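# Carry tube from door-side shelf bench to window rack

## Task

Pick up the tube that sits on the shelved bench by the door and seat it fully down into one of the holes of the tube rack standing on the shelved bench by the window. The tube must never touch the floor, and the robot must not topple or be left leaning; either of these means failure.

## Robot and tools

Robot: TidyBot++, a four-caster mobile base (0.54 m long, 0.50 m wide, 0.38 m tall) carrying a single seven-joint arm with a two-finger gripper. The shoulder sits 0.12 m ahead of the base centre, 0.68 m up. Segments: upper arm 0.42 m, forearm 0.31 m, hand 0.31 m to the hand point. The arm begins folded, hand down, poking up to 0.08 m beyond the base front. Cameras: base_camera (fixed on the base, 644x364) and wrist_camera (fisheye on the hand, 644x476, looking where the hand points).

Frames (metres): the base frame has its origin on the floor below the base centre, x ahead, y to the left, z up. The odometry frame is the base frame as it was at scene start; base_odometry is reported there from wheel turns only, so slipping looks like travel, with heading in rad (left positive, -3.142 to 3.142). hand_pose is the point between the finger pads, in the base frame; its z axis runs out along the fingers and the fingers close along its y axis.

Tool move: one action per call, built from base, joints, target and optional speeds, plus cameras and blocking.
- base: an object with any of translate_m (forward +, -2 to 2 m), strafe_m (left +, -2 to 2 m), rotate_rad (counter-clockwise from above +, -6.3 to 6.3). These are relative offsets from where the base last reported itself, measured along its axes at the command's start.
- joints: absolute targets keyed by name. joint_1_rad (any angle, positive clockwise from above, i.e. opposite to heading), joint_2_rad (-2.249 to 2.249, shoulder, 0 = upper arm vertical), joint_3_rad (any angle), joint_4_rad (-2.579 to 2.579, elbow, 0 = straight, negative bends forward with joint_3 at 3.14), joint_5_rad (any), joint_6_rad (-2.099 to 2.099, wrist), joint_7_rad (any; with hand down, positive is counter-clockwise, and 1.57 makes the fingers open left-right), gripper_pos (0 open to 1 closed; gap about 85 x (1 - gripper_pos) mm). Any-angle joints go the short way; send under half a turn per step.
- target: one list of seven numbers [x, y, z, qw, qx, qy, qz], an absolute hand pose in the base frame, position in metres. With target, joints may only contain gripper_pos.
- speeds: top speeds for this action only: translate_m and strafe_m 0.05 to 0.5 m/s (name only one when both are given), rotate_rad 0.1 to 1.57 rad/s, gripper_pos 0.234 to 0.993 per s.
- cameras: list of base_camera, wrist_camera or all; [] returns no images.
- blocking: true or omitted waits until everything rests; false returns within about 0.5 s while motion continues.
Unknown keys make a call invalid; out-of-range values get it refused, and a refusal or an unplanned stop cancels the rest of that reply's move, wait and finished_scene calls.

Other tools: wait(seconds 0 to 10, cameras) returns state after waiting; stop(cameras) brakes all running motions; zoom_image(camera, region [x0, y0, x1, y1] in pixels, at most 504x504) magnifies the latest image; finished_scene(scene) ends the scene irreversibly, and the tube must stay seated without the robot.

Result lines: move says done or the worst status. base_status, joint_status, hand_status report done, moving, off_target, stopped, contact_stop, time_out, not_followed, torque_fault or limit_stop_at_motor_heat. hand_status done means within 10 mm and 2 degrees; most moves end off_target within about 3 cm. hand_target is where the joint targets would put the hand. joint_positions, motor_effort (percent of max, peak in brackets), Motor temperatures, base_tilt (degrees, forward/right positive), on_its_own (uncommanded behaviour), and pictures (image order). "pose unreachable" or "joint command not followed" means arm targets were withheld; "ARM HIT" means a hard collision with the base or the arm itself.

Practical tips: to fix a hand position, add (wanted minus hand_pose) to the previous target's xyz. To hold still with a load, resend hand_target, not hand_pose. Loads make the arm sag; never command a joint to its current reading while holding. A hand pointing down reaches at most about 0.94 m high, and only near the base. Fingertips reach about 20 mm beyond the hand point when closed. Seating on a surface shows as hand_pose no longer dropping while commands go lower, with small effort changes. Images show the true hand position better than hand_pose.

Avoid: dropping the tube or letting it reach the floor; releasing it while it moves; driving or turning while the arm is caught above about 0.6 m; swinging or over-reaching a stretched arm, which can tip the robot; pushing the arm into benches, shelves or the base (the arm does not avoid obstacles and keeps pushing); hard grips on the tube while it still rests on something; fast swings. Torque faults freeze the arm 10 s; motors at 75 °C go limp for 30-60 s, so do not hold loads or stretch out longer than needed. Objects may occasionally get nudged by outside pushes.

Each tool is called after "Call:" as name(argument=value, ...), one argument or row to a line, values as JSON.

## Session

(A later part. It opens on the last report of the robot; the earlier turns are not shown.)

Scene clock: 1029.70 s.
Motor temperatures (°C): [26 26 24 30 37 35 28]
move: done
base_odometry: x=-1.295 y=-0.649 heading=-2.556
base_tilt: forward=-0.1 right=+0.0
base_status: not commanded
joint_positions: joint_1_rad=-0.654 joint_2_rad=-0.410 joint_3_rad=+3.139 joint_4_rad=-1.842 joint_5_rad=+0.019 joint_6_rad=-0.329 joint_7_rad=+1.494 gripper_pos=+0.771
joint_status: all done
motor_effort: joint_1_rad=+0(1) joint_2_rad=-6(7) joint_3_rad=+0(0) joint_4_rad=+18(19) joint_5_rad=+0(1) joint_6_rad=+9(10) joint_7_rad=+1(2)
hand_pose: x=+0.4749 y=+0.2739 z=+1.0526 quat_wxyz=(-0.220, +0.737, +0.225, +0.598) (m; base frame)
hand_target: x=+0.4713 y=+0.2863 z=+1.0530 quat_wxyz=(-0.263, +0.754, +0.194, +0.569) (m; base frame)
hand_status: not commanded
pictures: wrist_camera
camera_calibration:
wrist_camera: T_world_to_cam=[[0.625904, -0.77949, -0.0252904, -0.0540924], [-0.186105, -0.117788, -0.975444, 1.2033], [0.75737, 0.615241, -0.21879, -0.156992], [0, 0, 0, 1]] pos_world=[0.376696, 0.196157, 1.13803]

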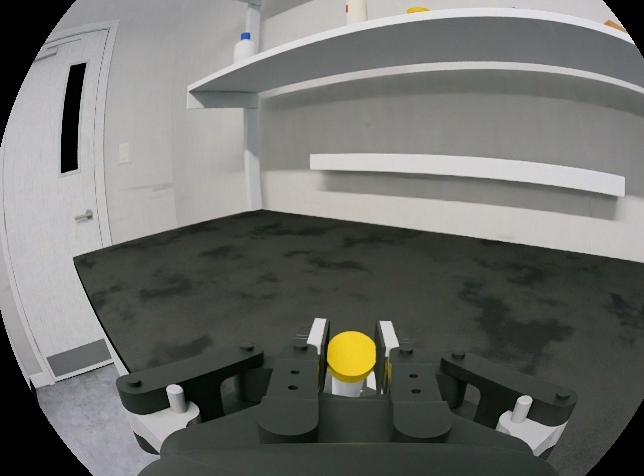

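Call:
move(
  joints={"gripper_pos": 0.8},
  speeds={"gripper_pos": 0.234},
  cameras=[],
)

Call:
move(
  joints={"joint_2_rad": -0.374, "joint_4_rad": -1.673, "joint_6_rad": -0.4828},
  cameras=["wrist_camera"],
)

Call:
zoom_image(
  camera="wrist_camera",
  region=[250, 230, 450, 430],
)

Scene clock: 1065.83 s.
Motor temperatures (°C): [26 26 24 31 37 35 28]
move: done
base_odometry: x=-1.295 y=-0.649 heading=-2.556
base_tilt: forward=-0.1 right=+0.1
base_status: not commanded
joint_positions: joint_1_rad=-0.654 joint_2_rad=-0.410 joint_3_rad=+3.139 joint_4_rad=-1.842 joint_5_rad=+0.019 joint_6_rad=-0.330 joint_7_rad=+1.494 gripper_pos=+0.779
joint_status: all done
motor_effort: joint_1_rad=-1(1) joint_2_rad=-6(7) joint_3_rad=+0(0) joint_4_rad=+18(18) joint_5_rad=+0(1) joint_6_rad=+9(9) joint_7_rad=+0(1)
hand_pose: x=+0.4748 y=+0.2739 z=+1.0523 quat_wxyz=(-0.220, +0.738, +0.225, +0.597) (m; base frame)
hand_target: x=+0.4713 y=+0.2863 z=+1.0530 quat_wxyz=(-0.263, +0.754, +0.194, +0.569) (m; base frame)
hand_status: not commanded
pictures: none
No camera images: "cameras" was empty.

Scene clock: 1067.10 s.
Motor temperatures (°C): [26 26 24 31 37 35 28]
move: done
base_odometry: x=-1.295 y=-0.649 heading=-2.556
base_tilt: forward=-0.1 right=+0.1
base_status: not commanded
joint_positions: joint_1_rad=-0.654 joint_2_rad=-0.394 joint_3_rad=+3.139 joint_4_rad=-1.708 joint_5_rad=+0.019 joint_6_rad=-0.440 joint_7_rad=+1.494 gripper_pos=+0.779
joint_status: all done
motor_effort: joint_1_rad=-1(1) joint_2_rad=-7(7) joint_3_rad=+0(0) joint_4_rad=+18(20) joint_5_rad=+0(1) joint_6_rad=+9(10) joint_7_rad=+1(2)
hand_pose: x=+0.4749 y=+0.2732 z=+1.0937 quat_wxyz=(-0.221, +0.735, +0.224, +0.600) (m; base frame)
hand_target: x=+0.4700 y=+0.2872 z=+1.0929 quat_wxyz=(-0.265, +0.752, +0.196, +0.570) (m; base frame)
hand_status: not commanded
pictures: wrist_camera
camera_calibration:
wrist_camera: T_world_to_cam=[[0.624493, -0.780609, -0.0256596, -0.0522172], [-0.181234, -0.112875, -0.976941, 1.24123], [0.759713, 0.614743, -0.211962, -0.155998], [0, 0, 0, 1]] pos_world=[0.376075, 0.195241, 1.1782]

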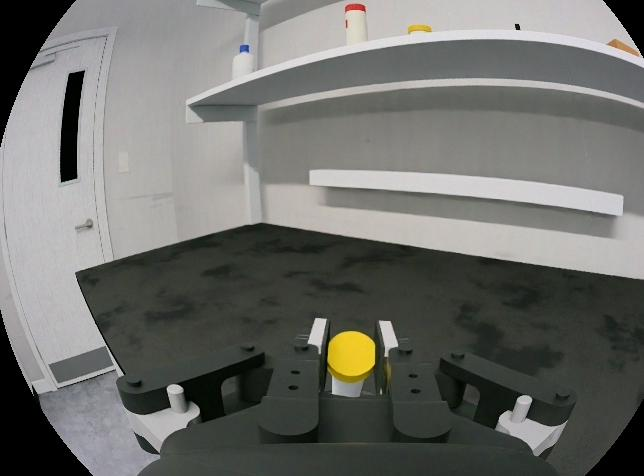

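Scaled by 2.520.

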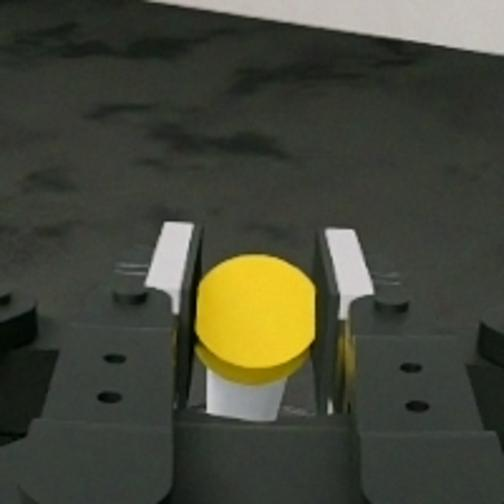

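Call:
move(
  joints={"joint_2_rad": -0.343, "joint_4_rad": -1.509, "joint_6_rad": -0.617},
  cameras=["wrist_camera", "base_camera"],
)

Call:
zoom_image(
  camera="wrist_camera",
  region=[250, 230, 450, 430],
)

Scene clock: 1073.50 s.
Motor temperatures (°C): [26 26 24 31 37 35 28]
move: done
base_odometry: x=-1.295 y=-0.649 heading=-2.556
base_tilt: forward=-0.1 right=+0.1
base_status: not commanded
joint_positions: joint_1_rad=-0.654 joint_2_rad=-0.363 joint_3_rad=+3.139 joint_4_rad=-1.544 joint_5_rad=+0.019 joint_6_rad=-0.574 joint_7_rad=+1.494 gripper_pos=+0.779
joint_status: all done
motor_effort: joint_1_rad=+0(1) joint_2_rad=-7(7) joint_3_rad=+0(0) joint_4_rad=+17(19) joint_5_rad=+0(1) joint_6_rad=+9(10) joint_7_rad=+1(2)
hand_pose: x=+0.4742 y=+0.2718 z=+1.1378 quat_wxyz=(-0.220, +0.736, +0.223, +0.600) (m; base frame)
hand_target: x=+0.4675 y=+0.2875 z=+1.1365 quat_wxyz=(-0.266, +0.752, +0.199, +0.569) (m; base frame)
hand_status: not commanded
pictures: base_camera, wrist_camera
camera_calibration:
wrist_camera: T_world_to_cam=[[0.622622, -0.78207, -0.0266047, -0.0493554], [-0.182874, -0.112365, -0.976694, 1.28437], [0.760854, 0.612977, -0.212981, -0.144164], [0, 0, 0, 1]] pos_world=[0.375296, 0.194088, 1.22242]

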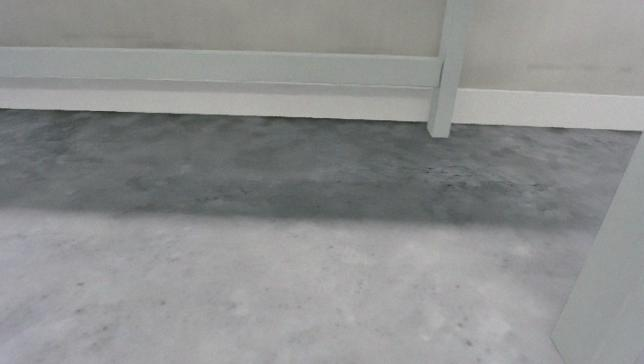

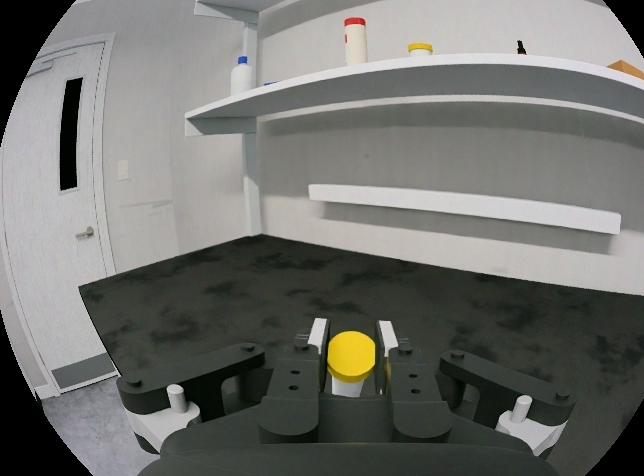

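Scaled by 2.520.

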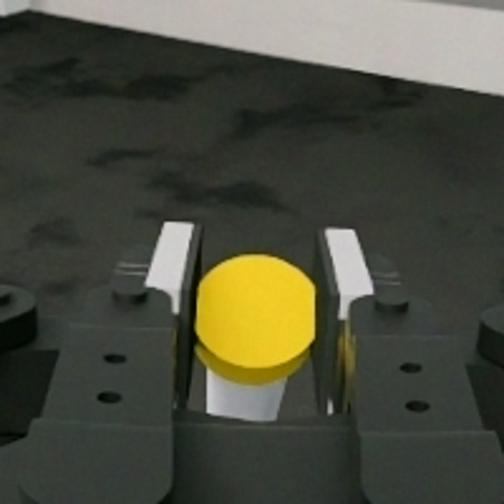

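Call:
zoom_image(
  camera="wrist_camera",
  region=[310, 310, 390, 410],
)

Scaled by 5.040.

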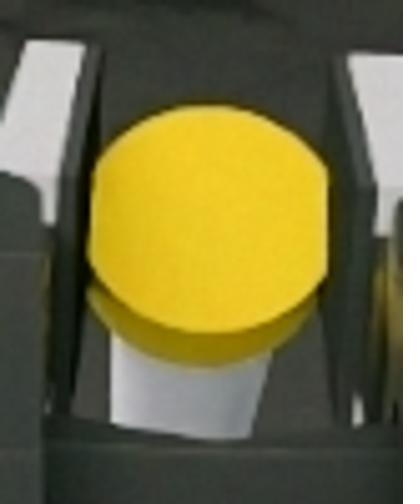

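Call:
zoom_image(
  camera="wrist_camera",
  region=[322, 326, 382, 400],
)

Scaled by 6.811.

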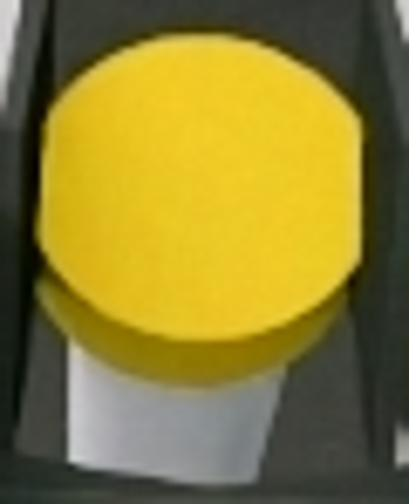

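Call:
move(
  base={"translate_m": -0.6},
  blocking=false,
  cameras=[],
)

Call:
wait(
  seconds=0.5,
  cameras=[],
)

Call:
move(
  joints={"joint_1_rad": 0.013, "joint_2_rad": -0.068, "joint_4_rad": -0.691, "joint_6_rad": -1.73, "joint_7_rad": 1.48},
  cameras=["wrist_camera"],
)

Scene clock: 1309.03 s.
Motor temperatures (°C): [25 26 23 31 36 35 28]
move: moving
base_odometry: x=-1.230 y=-0.606 heading=-2.556
base_tilt: forward=-0.1 right=+0.0
base_status: translate_m moving
joint_positions: joint_1_rad=-0.654 joint_2_rad=-0.352 joint_3_rad=+3.139 joint_4_rad=-1.544 joint_5_rad=+0.018 joint_6_rad=-0.576 joint_7_rad=+1.494 gripper_pos=+0.779
joint_status: not commanded
motor_effort: joint_1_rad=-1(1) joint_2_rad=-9(10) joint_3_rad=-1(1) joint_4_rad=+18(18) joint_5_rad=+0(1) joint_6_rad=+9(9) joint_7_rad=+1(2)
hand_pose: x=+0.4780 y=+0.2752 z=+1.1319 quat_wxyz=(-0.219, +0.740, +0.224, +0.595) (m; base frame)
hand_target: x=+0.4675 y=+0.2875 z=+1.1365 quat_wxyz=(-0.266, +0.752, +0.199, +0.569) (m; base frame)
hand_status: not commanded
pictures: none
No camera images: "cameras" was empty.

Scene clock: 1309.53 s.
Motor temperatures (°C): [25 26 23 31 36 35 28]
earlier move: moving
base_odometry: x=-1.039 y=-0.480 heading=-2.557
base_tilt: forward=-0.1 right=+0.1
base_status: translate_m moving
joint_positions: joint_1_rad=-0.655 joint_2_rad=-0.352 joint_3_rad=+3.139 joint_4_rad=-1.544 joint_5_rad=+0.018 joint_6_rad=-0.577 joint_7_rad=+1.494 gripper_pos=+0.779
joint_status: not commanded
motor_effort: joint_1_rad=+0(1) joint_2_rad=-9(10) joint_3_rad=-1(1) joint_4_rad=+18(18) joint_5_rad=+0(1) joint_6_rad=+9(9) joint_7_rad=+1(2)
hand_pose: x=+0.4779 y=+0.2753 z=+1.1318 quat_wxyz=(-0.219, +0.740, +0.224, +0.595) (m; base frame)
hand_target: x=+0.4675 y=+0.2875 z=+1.1365 quat_wxyz=(-0.266, +0.752, +0.199, +0.569) (m; base frame)
hand_status: not commanded
wait: 0.50 s; no rest
pictures: none
No camera images: "cameras" was empty.

Scene clock: 1312.00 s.
Motor temperatures (°C): [25 26 23 31 36 35 28]
move: done
base_odometry: x=-0.794 y=-0.317 heading=-2.557
base_tilt: forward=-0.1 right=+0.0
base_status: done
joint_positions: joint_1_rad=-0.001 joint_2_rad=-0.091 joint_3_rad=+3.139 joint_4_rad=-0.725 joint_5_rad=+0.014 joint_6_rad=-1.687 joint_7_rad=+1.494 gripper_pos=+0.779
joint_status: all done
motor_effort: joint_1_rad=+0(1) joint_2_rad=-9(11) joint_3_rad=+0(2) joint_4_rad=+12(19) joint_5_rad=+0(1) joint_6_rad=+7(10) joint_7_rad=+1(2)
hand_pose: x=+0.4948 y=-0.0018 z=+1.1418 quat_wxyz=(-0.010, +0.916, -0.037, +0.399) (m; base frame)
hand_target: x=+0.4945 y=+0.0118 z=+1.1377 quat_wxyz=(-0.036, +0.922, -0.035, +0.383) (m; base frame)
hand_status: not commanded
pictures: wrist_camera
camera_calibration:
wrist_camera: T_world_to_cam=[[-0.0128387, -0.99906, -0.0414132, 0.0548758], [-0.703727, 0.0384508, -0.709429, 1.21417], [0.710354, 0.0200355, -0.703559, 0.592812], [0, 0, 0, 1]] pos_world=[0.434039, -0.00373867, 1.28071]

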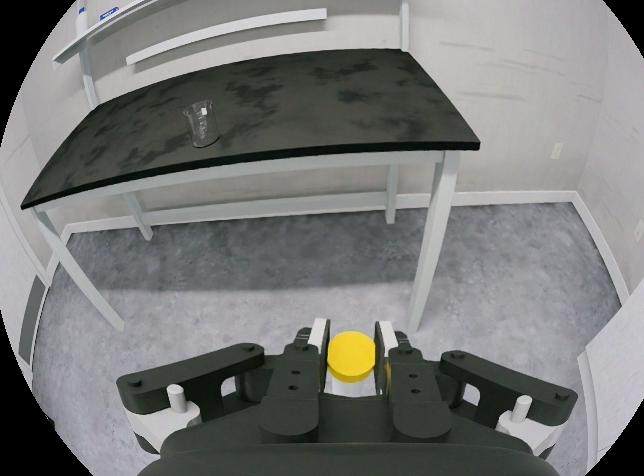

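Call:
move(
  base={"translate_m": -0.55, "rotate_rad": 3.142},
  joints={"joint_7_rad": 1.59},
  cameras=["wrist_camera", "base_camera"],
)

Scene clock: 1325.63 s.
Motor temperatures (°C): [25 26 23 30 36 35 28]
move: done
base_odometry: x=-0.336 y=-0.013 heading=+0.585
base_tilt: forward=-0.1 right=+0.0
base_status: done
joint_positions: joint_1_rad=+0.008 joint_2_rad=-0.071 joint_3_rad=+3.139 joint_4_rad=-0.724 joint_5_rad=+0.008 joint_6_rad=-1.690 joint_7_rad=+1.580 gripper_pos=+0.779
joint_status: all done
motor_effort: joint_1_rad=+0(2) joint_2_rad=-10(14) joint_3_rad=+0(2) joint_4_rad=+12(13) joint_5_rad=+0(2) joint_6_rad=+7(7) joint_7_rad=+1(2)
hand_pose: x=+0.5030 y=-0.0031 z=+1.1338 quat_wxyz=(+0.006, +0.921, +0.000, +0.388) (m; base frame)
hand_target: x=+0.4945 y=+0.0118 z=+1.1377 quat_wxyz=(-0.015, +0.923, +0.016, +0.384) (m; base frame)
hand_status: not commanded
pictures: base_camera, wrist_camera
camera_calibration:
wrist_camera: T_world_to_cam=[[0.0423978, -0.998972, 0.0160635, -0.0395919], [-0.720151, -0.0417006, -0.692563, 1.20322], [0.692521, 0.017795, -0.721178, 0.610271], [0, 0, 0, 1]] pos_world=[0.445552, -0.000236039, 1.27405]

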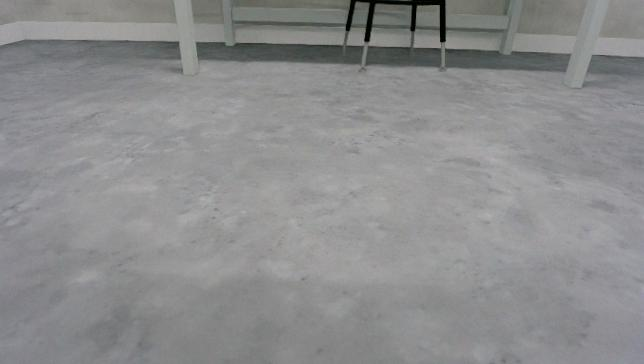

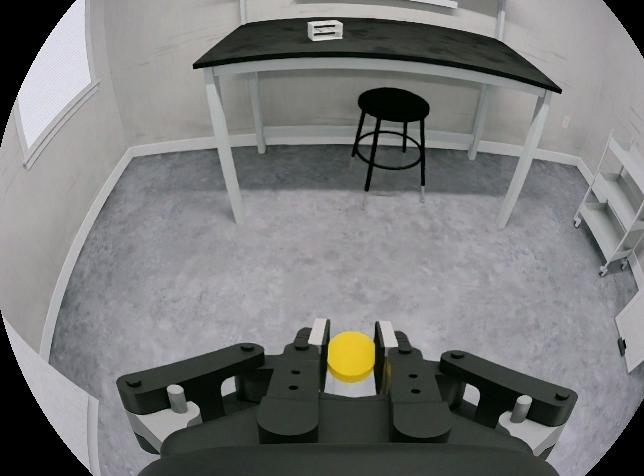

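Call:
zoom_image(
  camera="wrist_camera",
  region=[280, 5, 370, 65],
)

Call:
zoom_image(
  camera="wrist_camera",
  region=[180, 0, 380, 110],
)

Scaled by 5.600.

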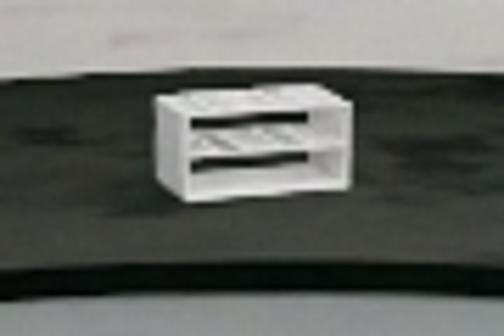

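Scaled by 2.520.

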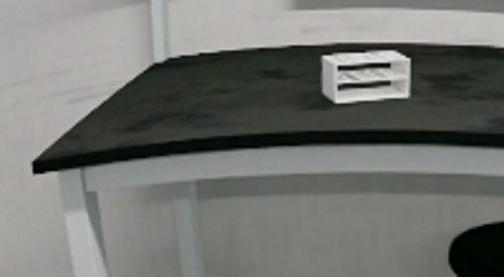

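Call:
move(
  base={"translate_m": 1.02, "strafe_m": 0.09},
  joints={"joint_2_rad": -0.108},
  cameras=["wrist_camera", "base_camera"],
)

Call:
zoom_image(
  camera="wrist_camera",
  region=[250, 30, 450, 180],
)

Scene clock: 1376.50 s.
Motor temperatures (°C): [25 26 23 30 36 35 28]
move: done
base_odometry: x=+0.465 y=+0.625 heading=+0.585
base_tilt: forward=-0.1 right=+0.1
base_status: done
joint_positions: joint_1_rad=+0.008 joint_2_rad=-0.109 joint_3_rad=+3.139 joint_4_rad=-0.716 joint_5_rad=+0.008 joint_6_rad=-1.693 joint_7_rad=+1.580 gripper_pos=+0.779
joint_status: all done
motor_effort: joint_1_rad=+0(1) joint_2_rad=-9(12) joint_3_rad=+0(1) joint_4_rad=+11(12) joint_5_rad=+0(1) joint_6_rad=+7(8) joint_7_rad=+1(2)
hand_pose: x=+0.4845 y=-0.0029 z=+1.1511 quat_wxyz=(+0.006, +0.913, +0.000, +0.409) (m; base frame)
hand_target: x=+0.4760 y=+0.0121 z=+1.1524 quat_wxyz=(-0.015, +0.915, +0.016, +0.403) (m; base frame)
hand_status: not commanded
pictures: base_camera, wrist_camera
camera_calibration:
wrist_camera: T_world_to_cam=[[0.0416315, -0.998967, 0.0182297, -0.0410594], [-0.689006, -0.0419176, -0.723542, 1.22241], [0.723559, 0.0175618, -0.690039, 0.584646], [0, 0, 0, 1]] pos_world=[0.420932, -0.0000438475, 1.28864]

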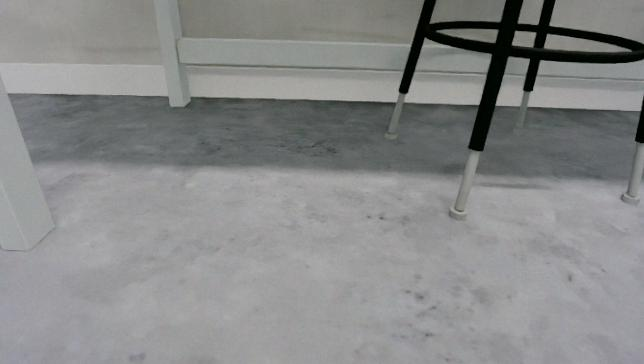

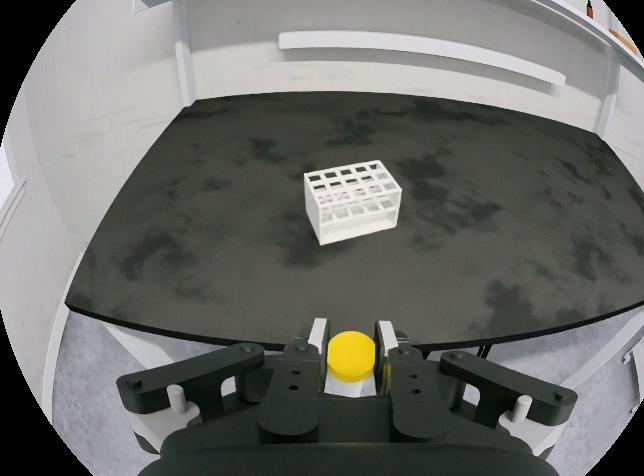

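Scaled by 2.520.

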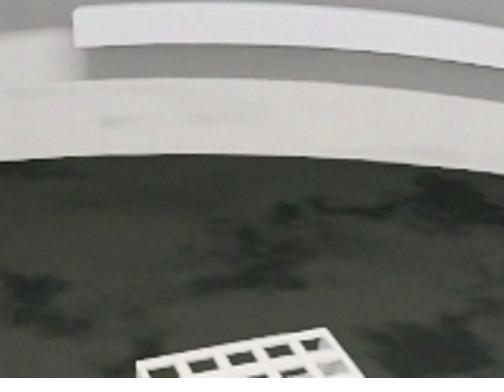

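Call:
zoom_image(
  camera="wrist_camera",
  region=[295, 150, 415, 250],
)

Scaled by 4.200.

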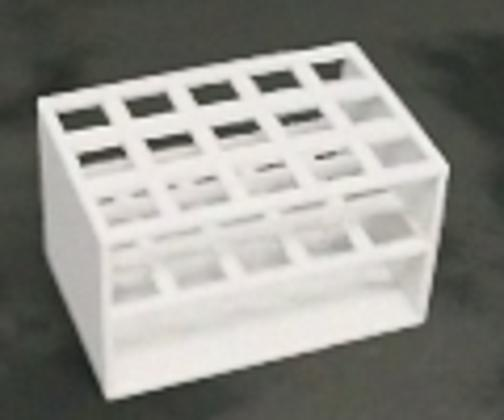

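Call:
move(
  base={"translate_m": 0.2, "strafe_m": -0.004},
  speeds={"translate_m": 0.3},
  cameras=["wrist_camera"],
)

Call:
zoom_image(
  camera="wrist_camera",
  region=[265, 200, 445, 400],
)

Scene clock: 1433.13 s.
Motor temperatures (°C): [25 26 23 30 36 35 28]
move: done
base_odometry: x=+0.634 y=+0.732 heading=+0.586
base_tilt: forward=-0.1 right=+0.1
base_status: done
joint_positions: joint_1_rad=+0.008 joint_2_rad=-0.108 joint_3_rad=+3.139 joint_4_rad=-0.715 joint_5_rad=+0.008 joint_6_rad=-1.694 joint_7_rad=+1.580 gripper_pos=+0.779
joint_status: not commanded
motor_effort: joint_1_rad=-1(1) joint_2_rad=-9(12) joint_3_rad=+0(1) joint_4_rad=+11(12) joint_5_rad=+0(1) joint_6_rad=+7(7) joint_7_rad=+1(2)
hand_pose: x=+0.4848 y=-0.0029 z=+1.1506 quat_wxyz=(+0.006, +0.913, +0.000, +0.408) (m; base frame)
hand_target: x=+0.4760 y=+0.0121 z=+1.1524 quat_wxyz=(-0.015, +0.915, +0.016, +0.403) (m; base frame)
hand_status: not commanded
pictures: wrist_camera
camera_calibration:
wrist_camera: T_world_to_cam=[[0.0416574, -0.998967, 0.0181466, -0.0409825], [-0.690172, -0.0419037, -0.722431, 1.22155], [0.722445, 0.0175703, -0.691205, 0.585974], [0, 0, 0, 1]] pos_world=[0.421453, -0.0000484382, 1.28826]

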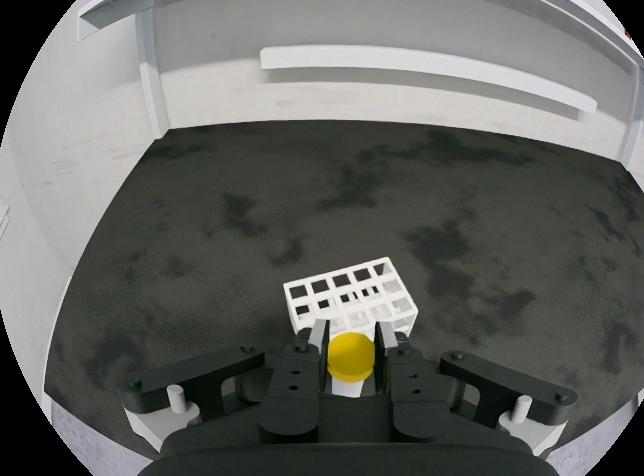

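Scaled by 2.520.

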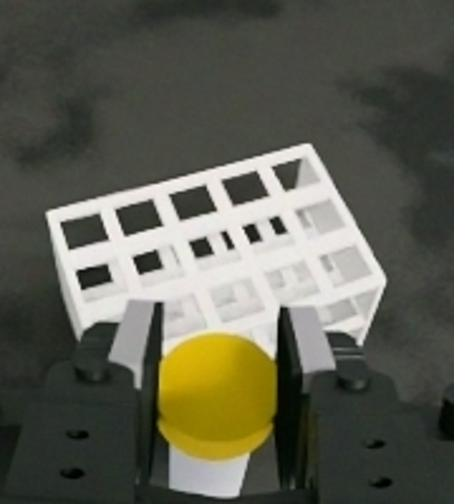

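Call:
zoom_image(
  camera="wrist_camera",
  region=[275, 250, 425, 350],
)

Scaled by 3.360.

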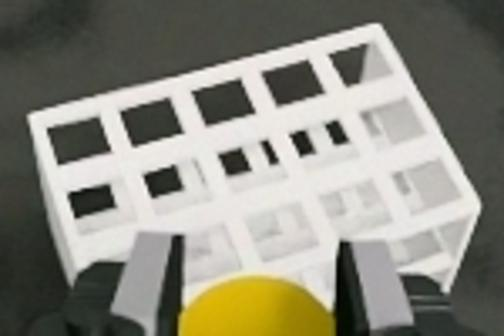

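Call:
move(
  base={"translate_m": 0.1355, "strafe_m": -0.0025},
  speeds={"translate_m": 0.25},
  cameras=["wrist_camera"],
)

Call:
zoom_image(
  camera="wrist_camera",
  region=[230, 280, 470, 440],
)

Scene clock: 1544.27 s.
Motor temperatures (°C): [25 26 23 30 36 35 28]
move: done
base_odometry: x=+0.749 y=+0.805 heading=+0.585
base_tilt: forward=-0.1 right=+0.0
base_status: done
joint_positions: joint_1_rad=+0.008 joint_2_rad=-0.107 joint_3_rad=+3.139 joint_4_rad=-0.715 joint_5_rad=+0.008 joint_6_rad=-1.694 joint_7_rad=+1.580 gripper_pos=+0.779
joint_status: not commanded
motor_effort: joint_1_rad=-1(1) joint_2_rad=-9(12) joint_3_rad=+0(1) joint_4_rad=+12(12) joint_5_rad=+0(1) joint_6_rad=+7(8) joint_7_rad=+1(2)
hand_pose: x=+0.4853 y=-0.0029 z=+1.1500 quat_wxyz=(+0.006, +0.913, +0.000, +0.407) (m; base frame)
hand_target: x=+0.4760 y=+0.0121 z=+1.1524 quat_wxyz=(-0.015, +0.915, +0.016, +0.403) (m; base frame)
hand_status: not commanded
pictures: wrist_camera
camera_calibration:
wrist_camera: T_world_to_cam=[[0.0416857, -0.998968, 0.0180605, -0.0409122], [-0.691393, -0.0418908, -0.721263, 1.22075], [0.721275, 0.0175795, -0.692426, 0.587205], [0, 0, 0, 1]] pos_world=[0.422186, -0.0000546012, 1.28782]

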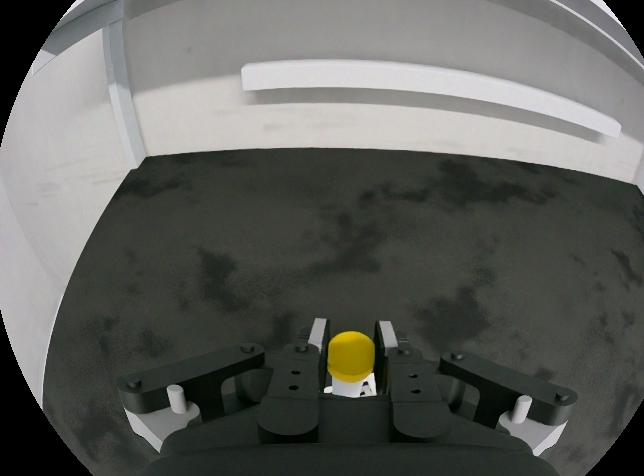

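Scaled by 2.100.

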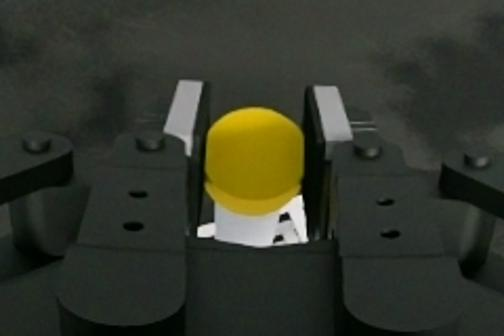

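Call:
zoom_image(
  camera="wrist_camera",
  region=[320, 330, 384, 402],
)

Scaled by 7.000.

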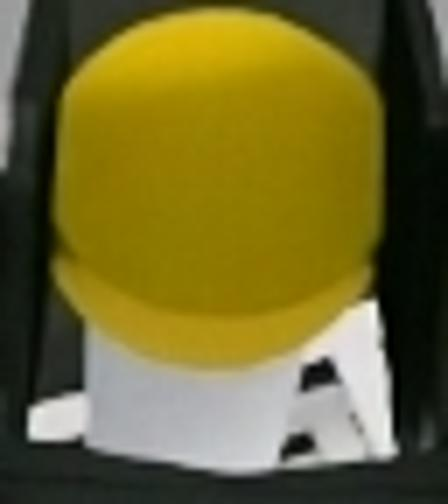

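Call:
move(
  base={"translate_m": -0.004, "strafe_m": -0.001},
  joints={"joint_2_rad": -0.192, "joint_4_rad": -0.9526, "joint_6_rad": -1.5129},
  speeds={"translate_m": 0.1},
  cameras=["wrist_camera"],
)

Call:
zoom_image(
  camera="wrist_camera",
  region=[320, 330, 384, 402],
)

Scene clock: 1632.27 s.
Motor temperatures (°C): [25 26 23 30 36 35 28]
move: done
base_odometry: x=+0.746 y=+0.802 heading=+0.585
base_tilt: forward=-0.1 right=+0.0
base_status: done
joint_positions: joint_1_rad=+0.008 joint_2_rad=-0.175 joint_3_rad=+3.139 joint_4_rad=-0.921 joint_5_rad=+0.008 joint_6_rad=-1.563 joint_7_rad=+1.580 gripper_pos=+0.779
joint_status: all done
motor_effort: joint_1_rad=-1(1) joint_2_rad=-8(15) joint_3_rad=+0(1) joint_4_rad=+13(13) joint_5_rad=+0(1) joint_6_rad=+7(8) joint_7_rad=+1(2)
hand_pose: x=+0.4894 y=-0.0029 z=+1.1174 quat_wxyz=(+0.007, +0.915, +0.000, +0.404) (m; base frame)
hand_target: x=+0.4929 y=+0.0120 z=+1.1217 quat_wxyz=(-0.016, +0.907, +0.012, +0.421) (m; base frame)
hand_status: not commanded
pictures: wrist_camera
camera_calibration:
wrist_camera: T_world_to_cam=[[0.0424959, -0.998924, 0.018595, -0.0414329], [-0.696094, -0.0429537, -0.716665, 1.19717], [0.716692, 0.0175114, -0.69717, 0.569227], [0, 0, 0, 1]] pos_world=[0.427141, 0.000066498, 1.25559]

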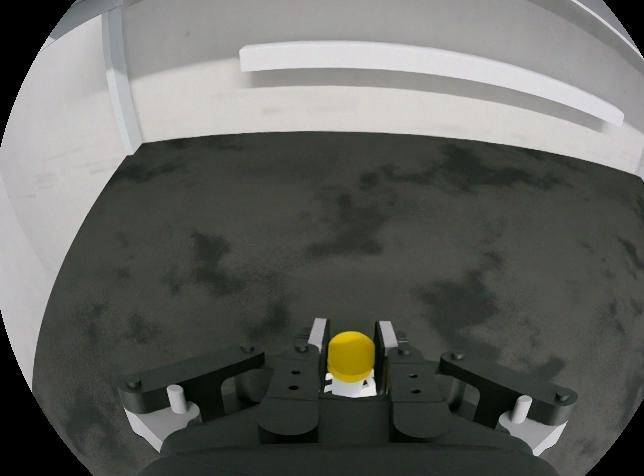

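Scaled by 7.000.

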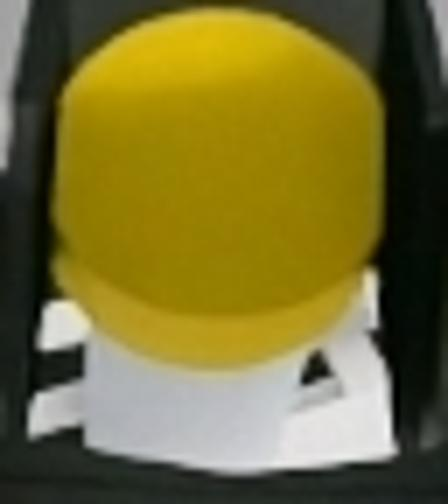

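Call:
move(
  joints={"joint_2_rad": -0.231, "joint_4_rad": -1.043, "joint_6_rad": -1.4552},
  cameras=["wrist_camera"],
)

Call:
zoom_image(
  camera="wrist_camera",
  region=[320, 330, 384, 402],
)

Scene clock: 1696.27 s.
Motor temperatures (°C): [25 26 23 29 36 35 28]
move: done
base_odometry: x=+0.746 y=+0.802 heading=+0.585
base_tilt: forward=-0.1 right=+0.0
base_status: not commanded
joint_positions: joint_1_rad=+0.008 joint_2_rad=-0.216 joint_3_rad=+3.139 joint_4_rad=-1.011 joint_5_rad=+0.008 joint_6_rad=-1.505 joint_7_rad=+1.580 gripper_pos=+0.779
joint_status: all done
motor_effort: joint_1_rad=+0(1) joint_2_rad=-7(8) joint_3_rad=+0(0) joint_4_rad=+13(14) joint_5_rad=+0(1) joint_6_rad=+7(7) joint_7_rad=+1(2)
hand_pose: x=+0.4853 y=-0.0028 z=+1.1056 quat_wxyz=(+0.007, +0.913, +0.000, +0.408) (m; base frame)
hand_target: x=+0.4895 y=+0.0120 z=+1.1083 quat_wxyz=(-0.017, +0.906, +0.011, +0.424) (m; base frame)
hand_status: not commanded
pictures: wrist_camera
camera_calibration:
wrist_camera: T_world_to_cam=[[0.0426094, -0.998902, 0.0194651, -0.0419996], [-0.689353, -0.0434962, -0.723119, 1.18975], [0.723172, 0.0173934, -0.690449, 0.553308], [0, 0, 0, 1]] pos_world=[0.421807, 0.000172008, 1.24318]

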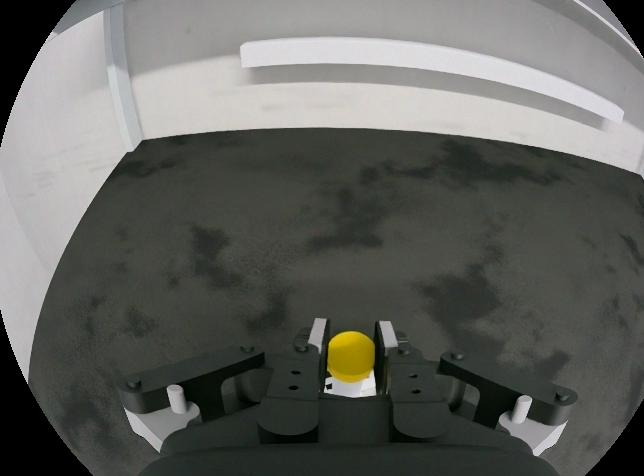

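Scaled by 7.000.

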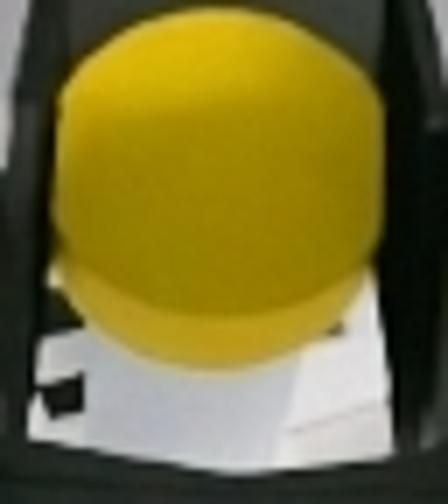

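Call:
move(
  joints={"joint_2_rad": -0.2453, "joint_4_rad": -1.0853, "joint_6_rad": -1.428},
  cameras=["wrist_camera"],
)

Call:
zoom_image(
  camera="wrist_camera",
  region=[320, 330, 384, 402],
)

Scene clock: 1746.97 s.
Motor temperatures (°C): [25 26 23 29 36 35 28]
move: done
base_odometry: x=+0.746 y=+0.802 heading=+0.585
base_tilt: forward=-0.1 right=+0.1
base_status: not commanded
joint_positions: joint_1_rad=+0.008 joint_2_rad=-0.230 joint_3_rad=+3.139 joint_4_rad=-1.054 joint_5_rad=+0.008 joint_6_rad=-1.476 joint_7_rad=+1.580 gripper_pos=+0.779
joint_status: all done
motor_effort: joint_1_rad=+0(1) joint_2_rad=-6(8) joint_3_rad=+0(1) joint_4_rad=+13(14) joint_5_rad=+0(1) joint_6_rad=+7(8) joint_7_rad=+1(2)
hand_pose: x=+0.4858 y=-0.0028 z=+1.0977 quat_wxyz=(+0.007, +0.913, +0.000, +0.409) (m; base frame)
hand_target: x=+0.4895 y=+0.0119 z=+1.1002 quat_wxyz=(-0.017, +0.906, +0.010, +0.423) (m; base frame)
hand_status: not commanded
pictures: wrist_camera
camera_calibration:
wrist_camera: T_world_to_cam=[[0.0427522, -0.998892, 0.0196928, -0.0421764], [-0.688834, -0.0437473, -0.723598, 1.1847], [0.723657, 0.0173703, -0.689941, 0.546766], [0, 0, 0, 1]] pos_world=[0.422193, 0.000200175, 1.23531]

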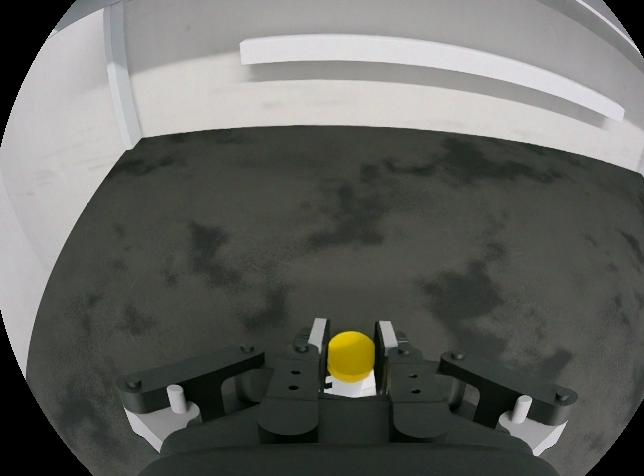

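Scaled by 7.000.

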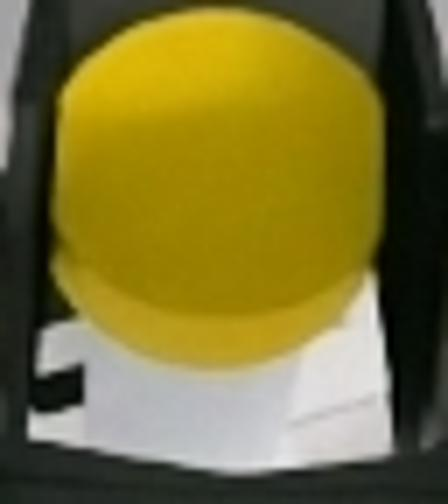

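Call:
move(
  joints={"joint_2_rad": -0.2633, "joint_4_rad": -1.1389, "joint_6_rad": -1.3924},
  cameras=["wrist_camera"],
)

Call:
zoom_image(
  camera="wrist_camera",
  region=[320, 330, 384, 402],
)

Scene clock: 1769.00 s.
Motor temperatures (°C): [25 26 23 29 36 35 28]
move: done
base_odometry: x=+0.746 y=+0.802 heading=+0.585
base_tilt: forward=-0.1 right=+0.0
base_status: not commanded
joint_positions: joint_1_rad=+0.008 joint_2_rad=-0.248 joint_3_rad=+3.139 joint_4_rad=-1.108 joint_5_rad=+0.008 joint_6_rad=-1.441 joint_7_rad=+1.580 gripper_pos=+0.779
joint_status: all done
motor_effort: joint_1_rad=+0(1) joint_2_rad=-7(8) joint_3_rad=+0(0) joint_4_rad=+14(14) joint_5_rad=+0(1) joint_6_rad=+6(7) joint_7_rad=+1(2)
hand_pose: x=+0.4858 y=-0.0028 z=+1.0874 quat_wxyz=(+0.007, +0.913, +0.001, +0.408) (m; base frame)
hand_target: x=+0.4895 y=+0.0118 z=+1.0899 quat_wxyz=(-0.017, +0.906, +0.009, +0.423) (m; base frame)
hand_status: not commanded
pictures: wrist_camera
camera_calibration:
wrist_camera: T_world_to_cam=[[0.0429555, -0.998879, 0.0198731, -0.0422504], [-0.689444, -0.044033, -0.722999, 1.17686], [0.723064, 0.0173555, -0.690563, 0.540593], [0, 0, 0, 1]] pos_world=[0.422313, 0.000235538, 1.22502]

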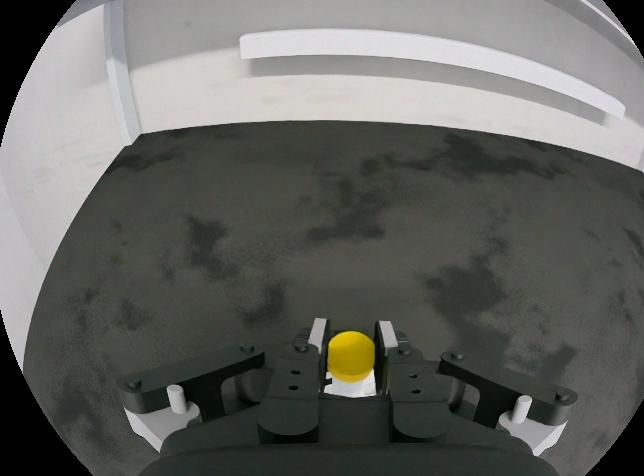

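Scaled by 7.000.

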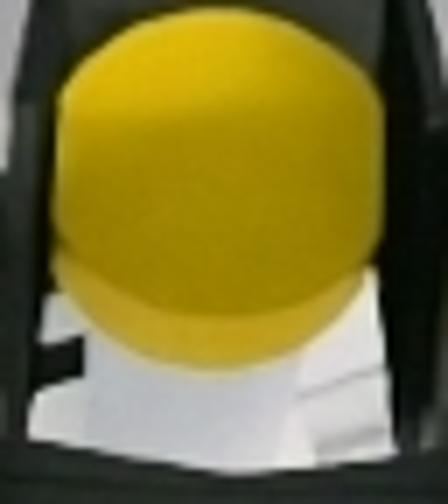

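Call:
move(
  joints={"joint_2_rad": -0.2803, "joint_4_rad": -1.1902, "joint_6_rad": -1.3581},
  cameras=["wrist_camera"],
)

Call:
zoom_image(
  camera="wrist_camera",
  region=[320, 330, 384, 402],
)

Scene clock: 1775.13 s.
Motor temperatures (°C): [25 26 23 29 36 35 28]
move: done
base_odometry: x=+0.746 y=+0.802 heading=+0.585
base_tilt: forward=-0.1 right=+0.1
base_status: not commanded
joint_positions: joint_1_rad=+0.008 joint_2_rad=-0.265 joint_3_rad=+3.139 joint_4_rad=-1.159 joint_5_rad=+0.008 joint_6_rad=-1.406 joint_7_rad=+1.580 gripper_pos=+0.779
joint_status: all done
motor_effort: joint_1_rad=+0(1) joint_2_rad=-6(8) joint_3_rad=+0(1) joint_4_rad=+14(15) joint_5_rad=+0(1) joint_6_rad=+7(8) joint_7_rad=+1(2)
hand_pose: x=+0.4858 y=-0.0028 z=+1.0774 quat_wxyz=(+0.007, +0.913, +0.001, +0.408) (m; base frame)
hand_target: x=+0.4894 y=+0.0117 z=+1.0796 quat_wxyz=(-0.018, +0.906, +0.008, +0.423) (m; base frame)
hand_status: not commanded
pictures: wrist_camera
camera_calibration:
wrist_camera: T_world_to_cam=[[0.0431393, -0.998867, 0.020102, -0.0423692], [-0.689168, -0.0443192, -0.723245, 1.16977], [0.723316, 0.0173466, -0.690299, 0.533291], [0, 0, 0, 1]] pos_world=[0.422257, 0.000271232, 1.21501]

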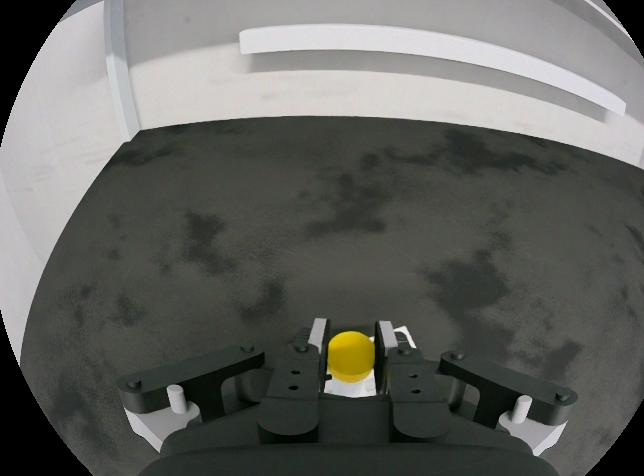

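Scaled by 7.000.

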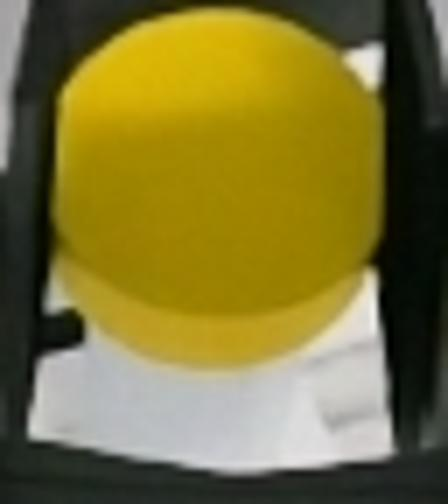

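Call:
zoom_image(
  camera="wrist_camera",
  region=[300, 310, 430, 400],
)

Scaled by 3.877.

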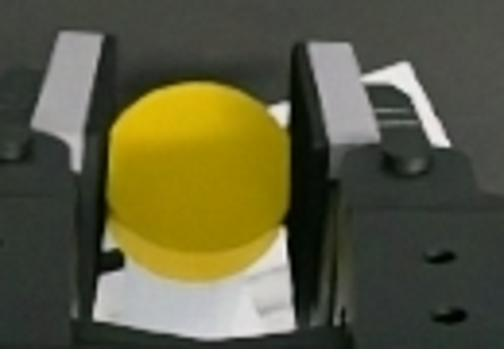

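Call:
move(
  joints={"joint_2_rad": -0.2961, "joint_4_rad": -1.2395, "joint_6_rad": -1.3246},
  cameras=["wrist_camera"],
)

Call:
zoom_image(
  camera="wrist_camera",
  region=[300, 300, 430, 400],
)

Scene clock: 1791.53 s.
Motor temperatures (°C): [25 26 23 29 36 35 28]
move: done
base_odometry: x=+0.746 y=+0.802 heading=+0.585
base_tilt: forward=-0.1 right=+0.1
base_status: not commanded
joint_positions: joint_1_rad=+0.008 joint_2_rad=-0.281 joint_3_rad=+3.139 joint_4_rad=-1.208 joint_5_rad=+0.008 joint_6_rad=-1.372 joint_7_rad=+1.580 gripper_pos=+0.779
joint_status: all done
motor_effort: joint_1_rad=-1(1) joint_2_rad=-6(8) joint_3_rad=+0(1) joint_4_rad=+14(15) joint_5_rad=+0(1) joint_6_rad=+7(7) joint_7_rad=+1(2)
hand_pose: x=+0.4859 y=-0.0027 z=+1.0675 quat_wxyz=(+0.007, +0.913, +0.001, +0.409) (m; base frame)
hand_target: x=+0.4893 y=+0.0116 z=+1.0692 quat_wxyz=(-0.018, +0.906, +0.008, +0.423) (m; base frame)
hand_status: not commanded
pictures: wrist_camera
camera_calibration:
wrist_camera: T_world_to_cam=[[0.043322, -0.998854, 0.0203236, -0.0424787], [-0.688804, -0.0445971, -0.723574, 1.16279], [0.723652, 0.0173477, -0.689947, 0.525825], [0, 0, 0, 1]] pos_world=[0.42226, 0.000305135, 1.20502]

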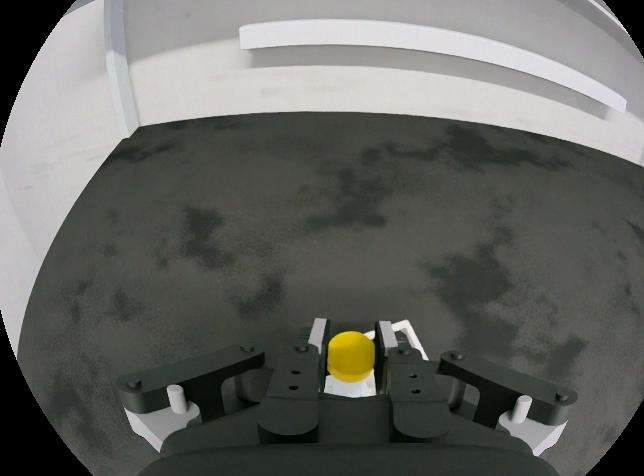

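Scaled by 3.877.

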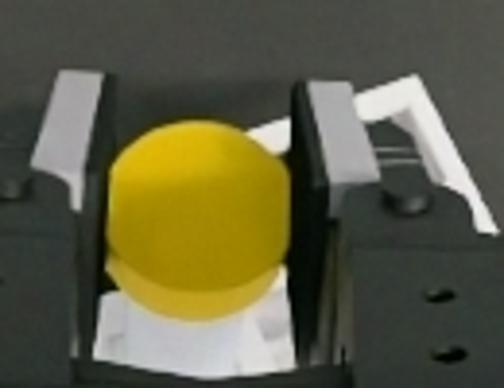

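Call:
move(
  joints={"joint_2_rad": -0.3064, "joint_4_rad": -1.273, "joint_6_rad": -1.304},
  cameras=["wrist_camera"],
)

Call:
zoom_image(
  camera="wrist_camera",
  region=[300, 300, 430, 400],
)

Scene clock: 1806.00 s.
Motor temperatures (°C): [25 26 23 29 36 35 28]
move: done
base_odometry: x=+0.746 y=+0.802 heading=+0.585
base_tilt: forward=-0.1 right=+0.1
base_status: not commanded
joint_positions: joint_1_rad=+0.008 joint_2_rad=-0.292 joint_3_rad=+3.139 joint_4_rad=-1.242 joint_5_rad=+0.008 joint_6_rad=-1.351 joint_7_rad=+1.580 gripper_pos=+0.779
joint_status: all done
motor_effort: joint_1_rad=+0(1) joint_2_rad=-6(7) joint_3_rad=+0(0) joint_4_rad=+15(15) joint_5_rad=+0(1) joint_6_rad=+7(8) joint_7_rad=+1(2)
hand_pose: x=+0.4856 y=-0.0027 z=+1.0599 quat_wxyz=(+0.007, +0.913, +0.001, +0.408) (m; base frame)
hand_target: x=+0.4889 y=+0.0115 z=+1.0614 quat_wxyz=(-0.018, +0.906, +0.007, +0.422) (m; base frame)
hand_status: not commanded
pictures: wrist_camera
camera_calibration:
wrist_camera: T_world_to_cam=[[0.04348, -0.998847, 0.0203615, -0.0424163], [-0.690048, -0.0447636, -0.722378, 1.15648], [0.722456, 0.0173585, -0.691199, 0.522753], [0, 0, 0, 1]] pos_world=[0.422206, 0.000326705, 1.19761]

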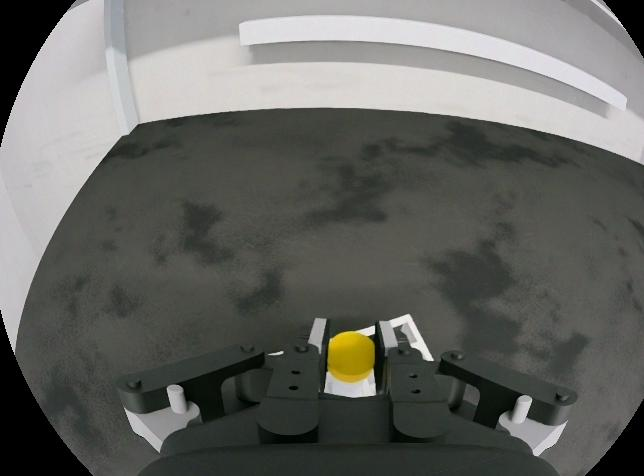

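Scaled by 3.877.

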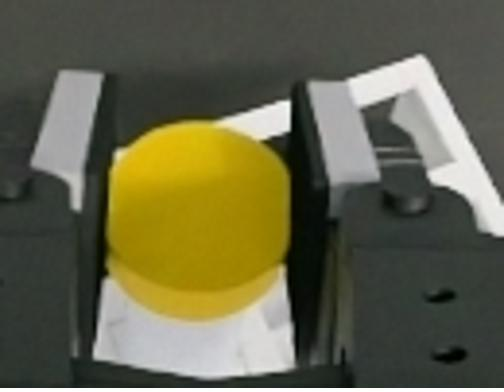

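Call:
move(
  joints={"joint_2_rad": -0.3143, "joint_4_rad": -1.2988, "joint_6_rad": -1.2866},
  cameras=["wrist_camera"],
)

Call:
zoom_image(
  camera="wrist_camera",
  region=[300, 300, 430, 400],
)

Scene clock: 1814.20 s.
Motor temperatures (°C): [25 26 23 29 36 35 28]
move: done
base_odometry: x=+0.746 y=+0.802 heading=+0.585
base_tilt: forward=+0.0 right=+0.0
base_status: not commanded
joint_positions: joint_1_rad=+0.008 joint_2_rad=-0.300 joint_3_rad=+3.139 joint_4_rad=-1.268 joint_5_rad=+0.008 joint_6_rad=-1.333 joint_7_rad=+1.580 gripper_pos=+0.779
joint_status: all done
motor_effort: joint_1_rad=+0(1) joint_2_rad=-6(6) joint_3_rad=+0(0) joint_4_rad=+15(15) joint_5_rad=-1(1) joint_6_rad=+7(8) joint_7_rad=+1(1)
hand_pose: x=+0.4856 y=-0.0027 z=+1.0544 quat_wxyz=(+0.007, +0.913, +0.001, +0.408) (m; base frame)
hand_target: x=+0.4888 y=+0.0115 z=+1.0556 quat_wxyz=(-0.018, +0.906, +0.007, +0.422) (m; base frame)
hand_status: not commanded
pictures: wrist_camera
camera_calibration:
wrist_camera: T_world_to_cam=[[0.0435818, -0.99884, 0.020468, -0.042456], [-0.689917, -0.0449079, -0.722494, 1.15259], [0.722576, 0.0173664, -0.691074, 0.518766], [0, 0, 0, 1]] pos_world=[0.42219, 0.000344282, 1.19211]

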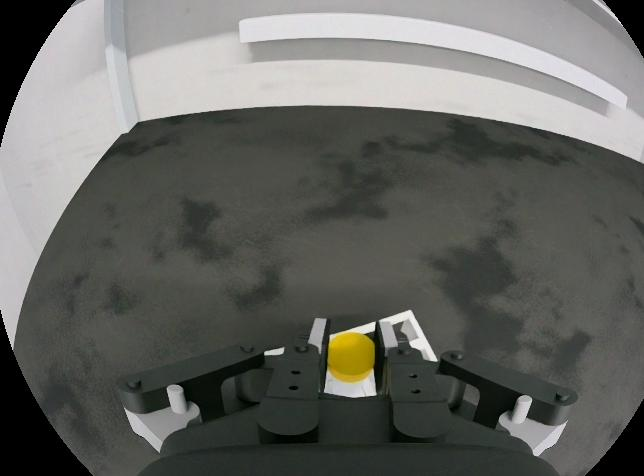

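Scaled by 3.877.

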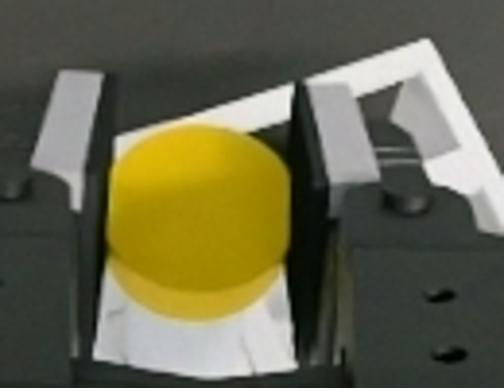

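Call:
zoom_image(
  camera="wrist_camera",
  region=[320, 330, 384, 402],
)

Scaled by 7.000.

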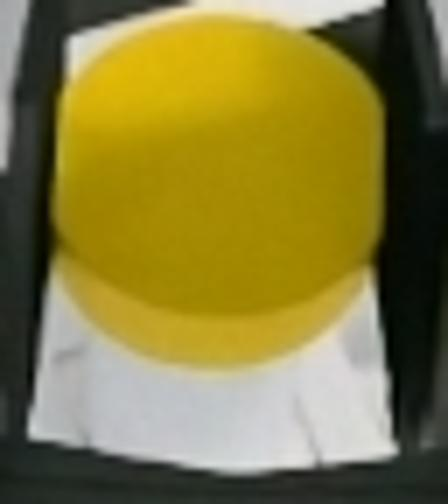

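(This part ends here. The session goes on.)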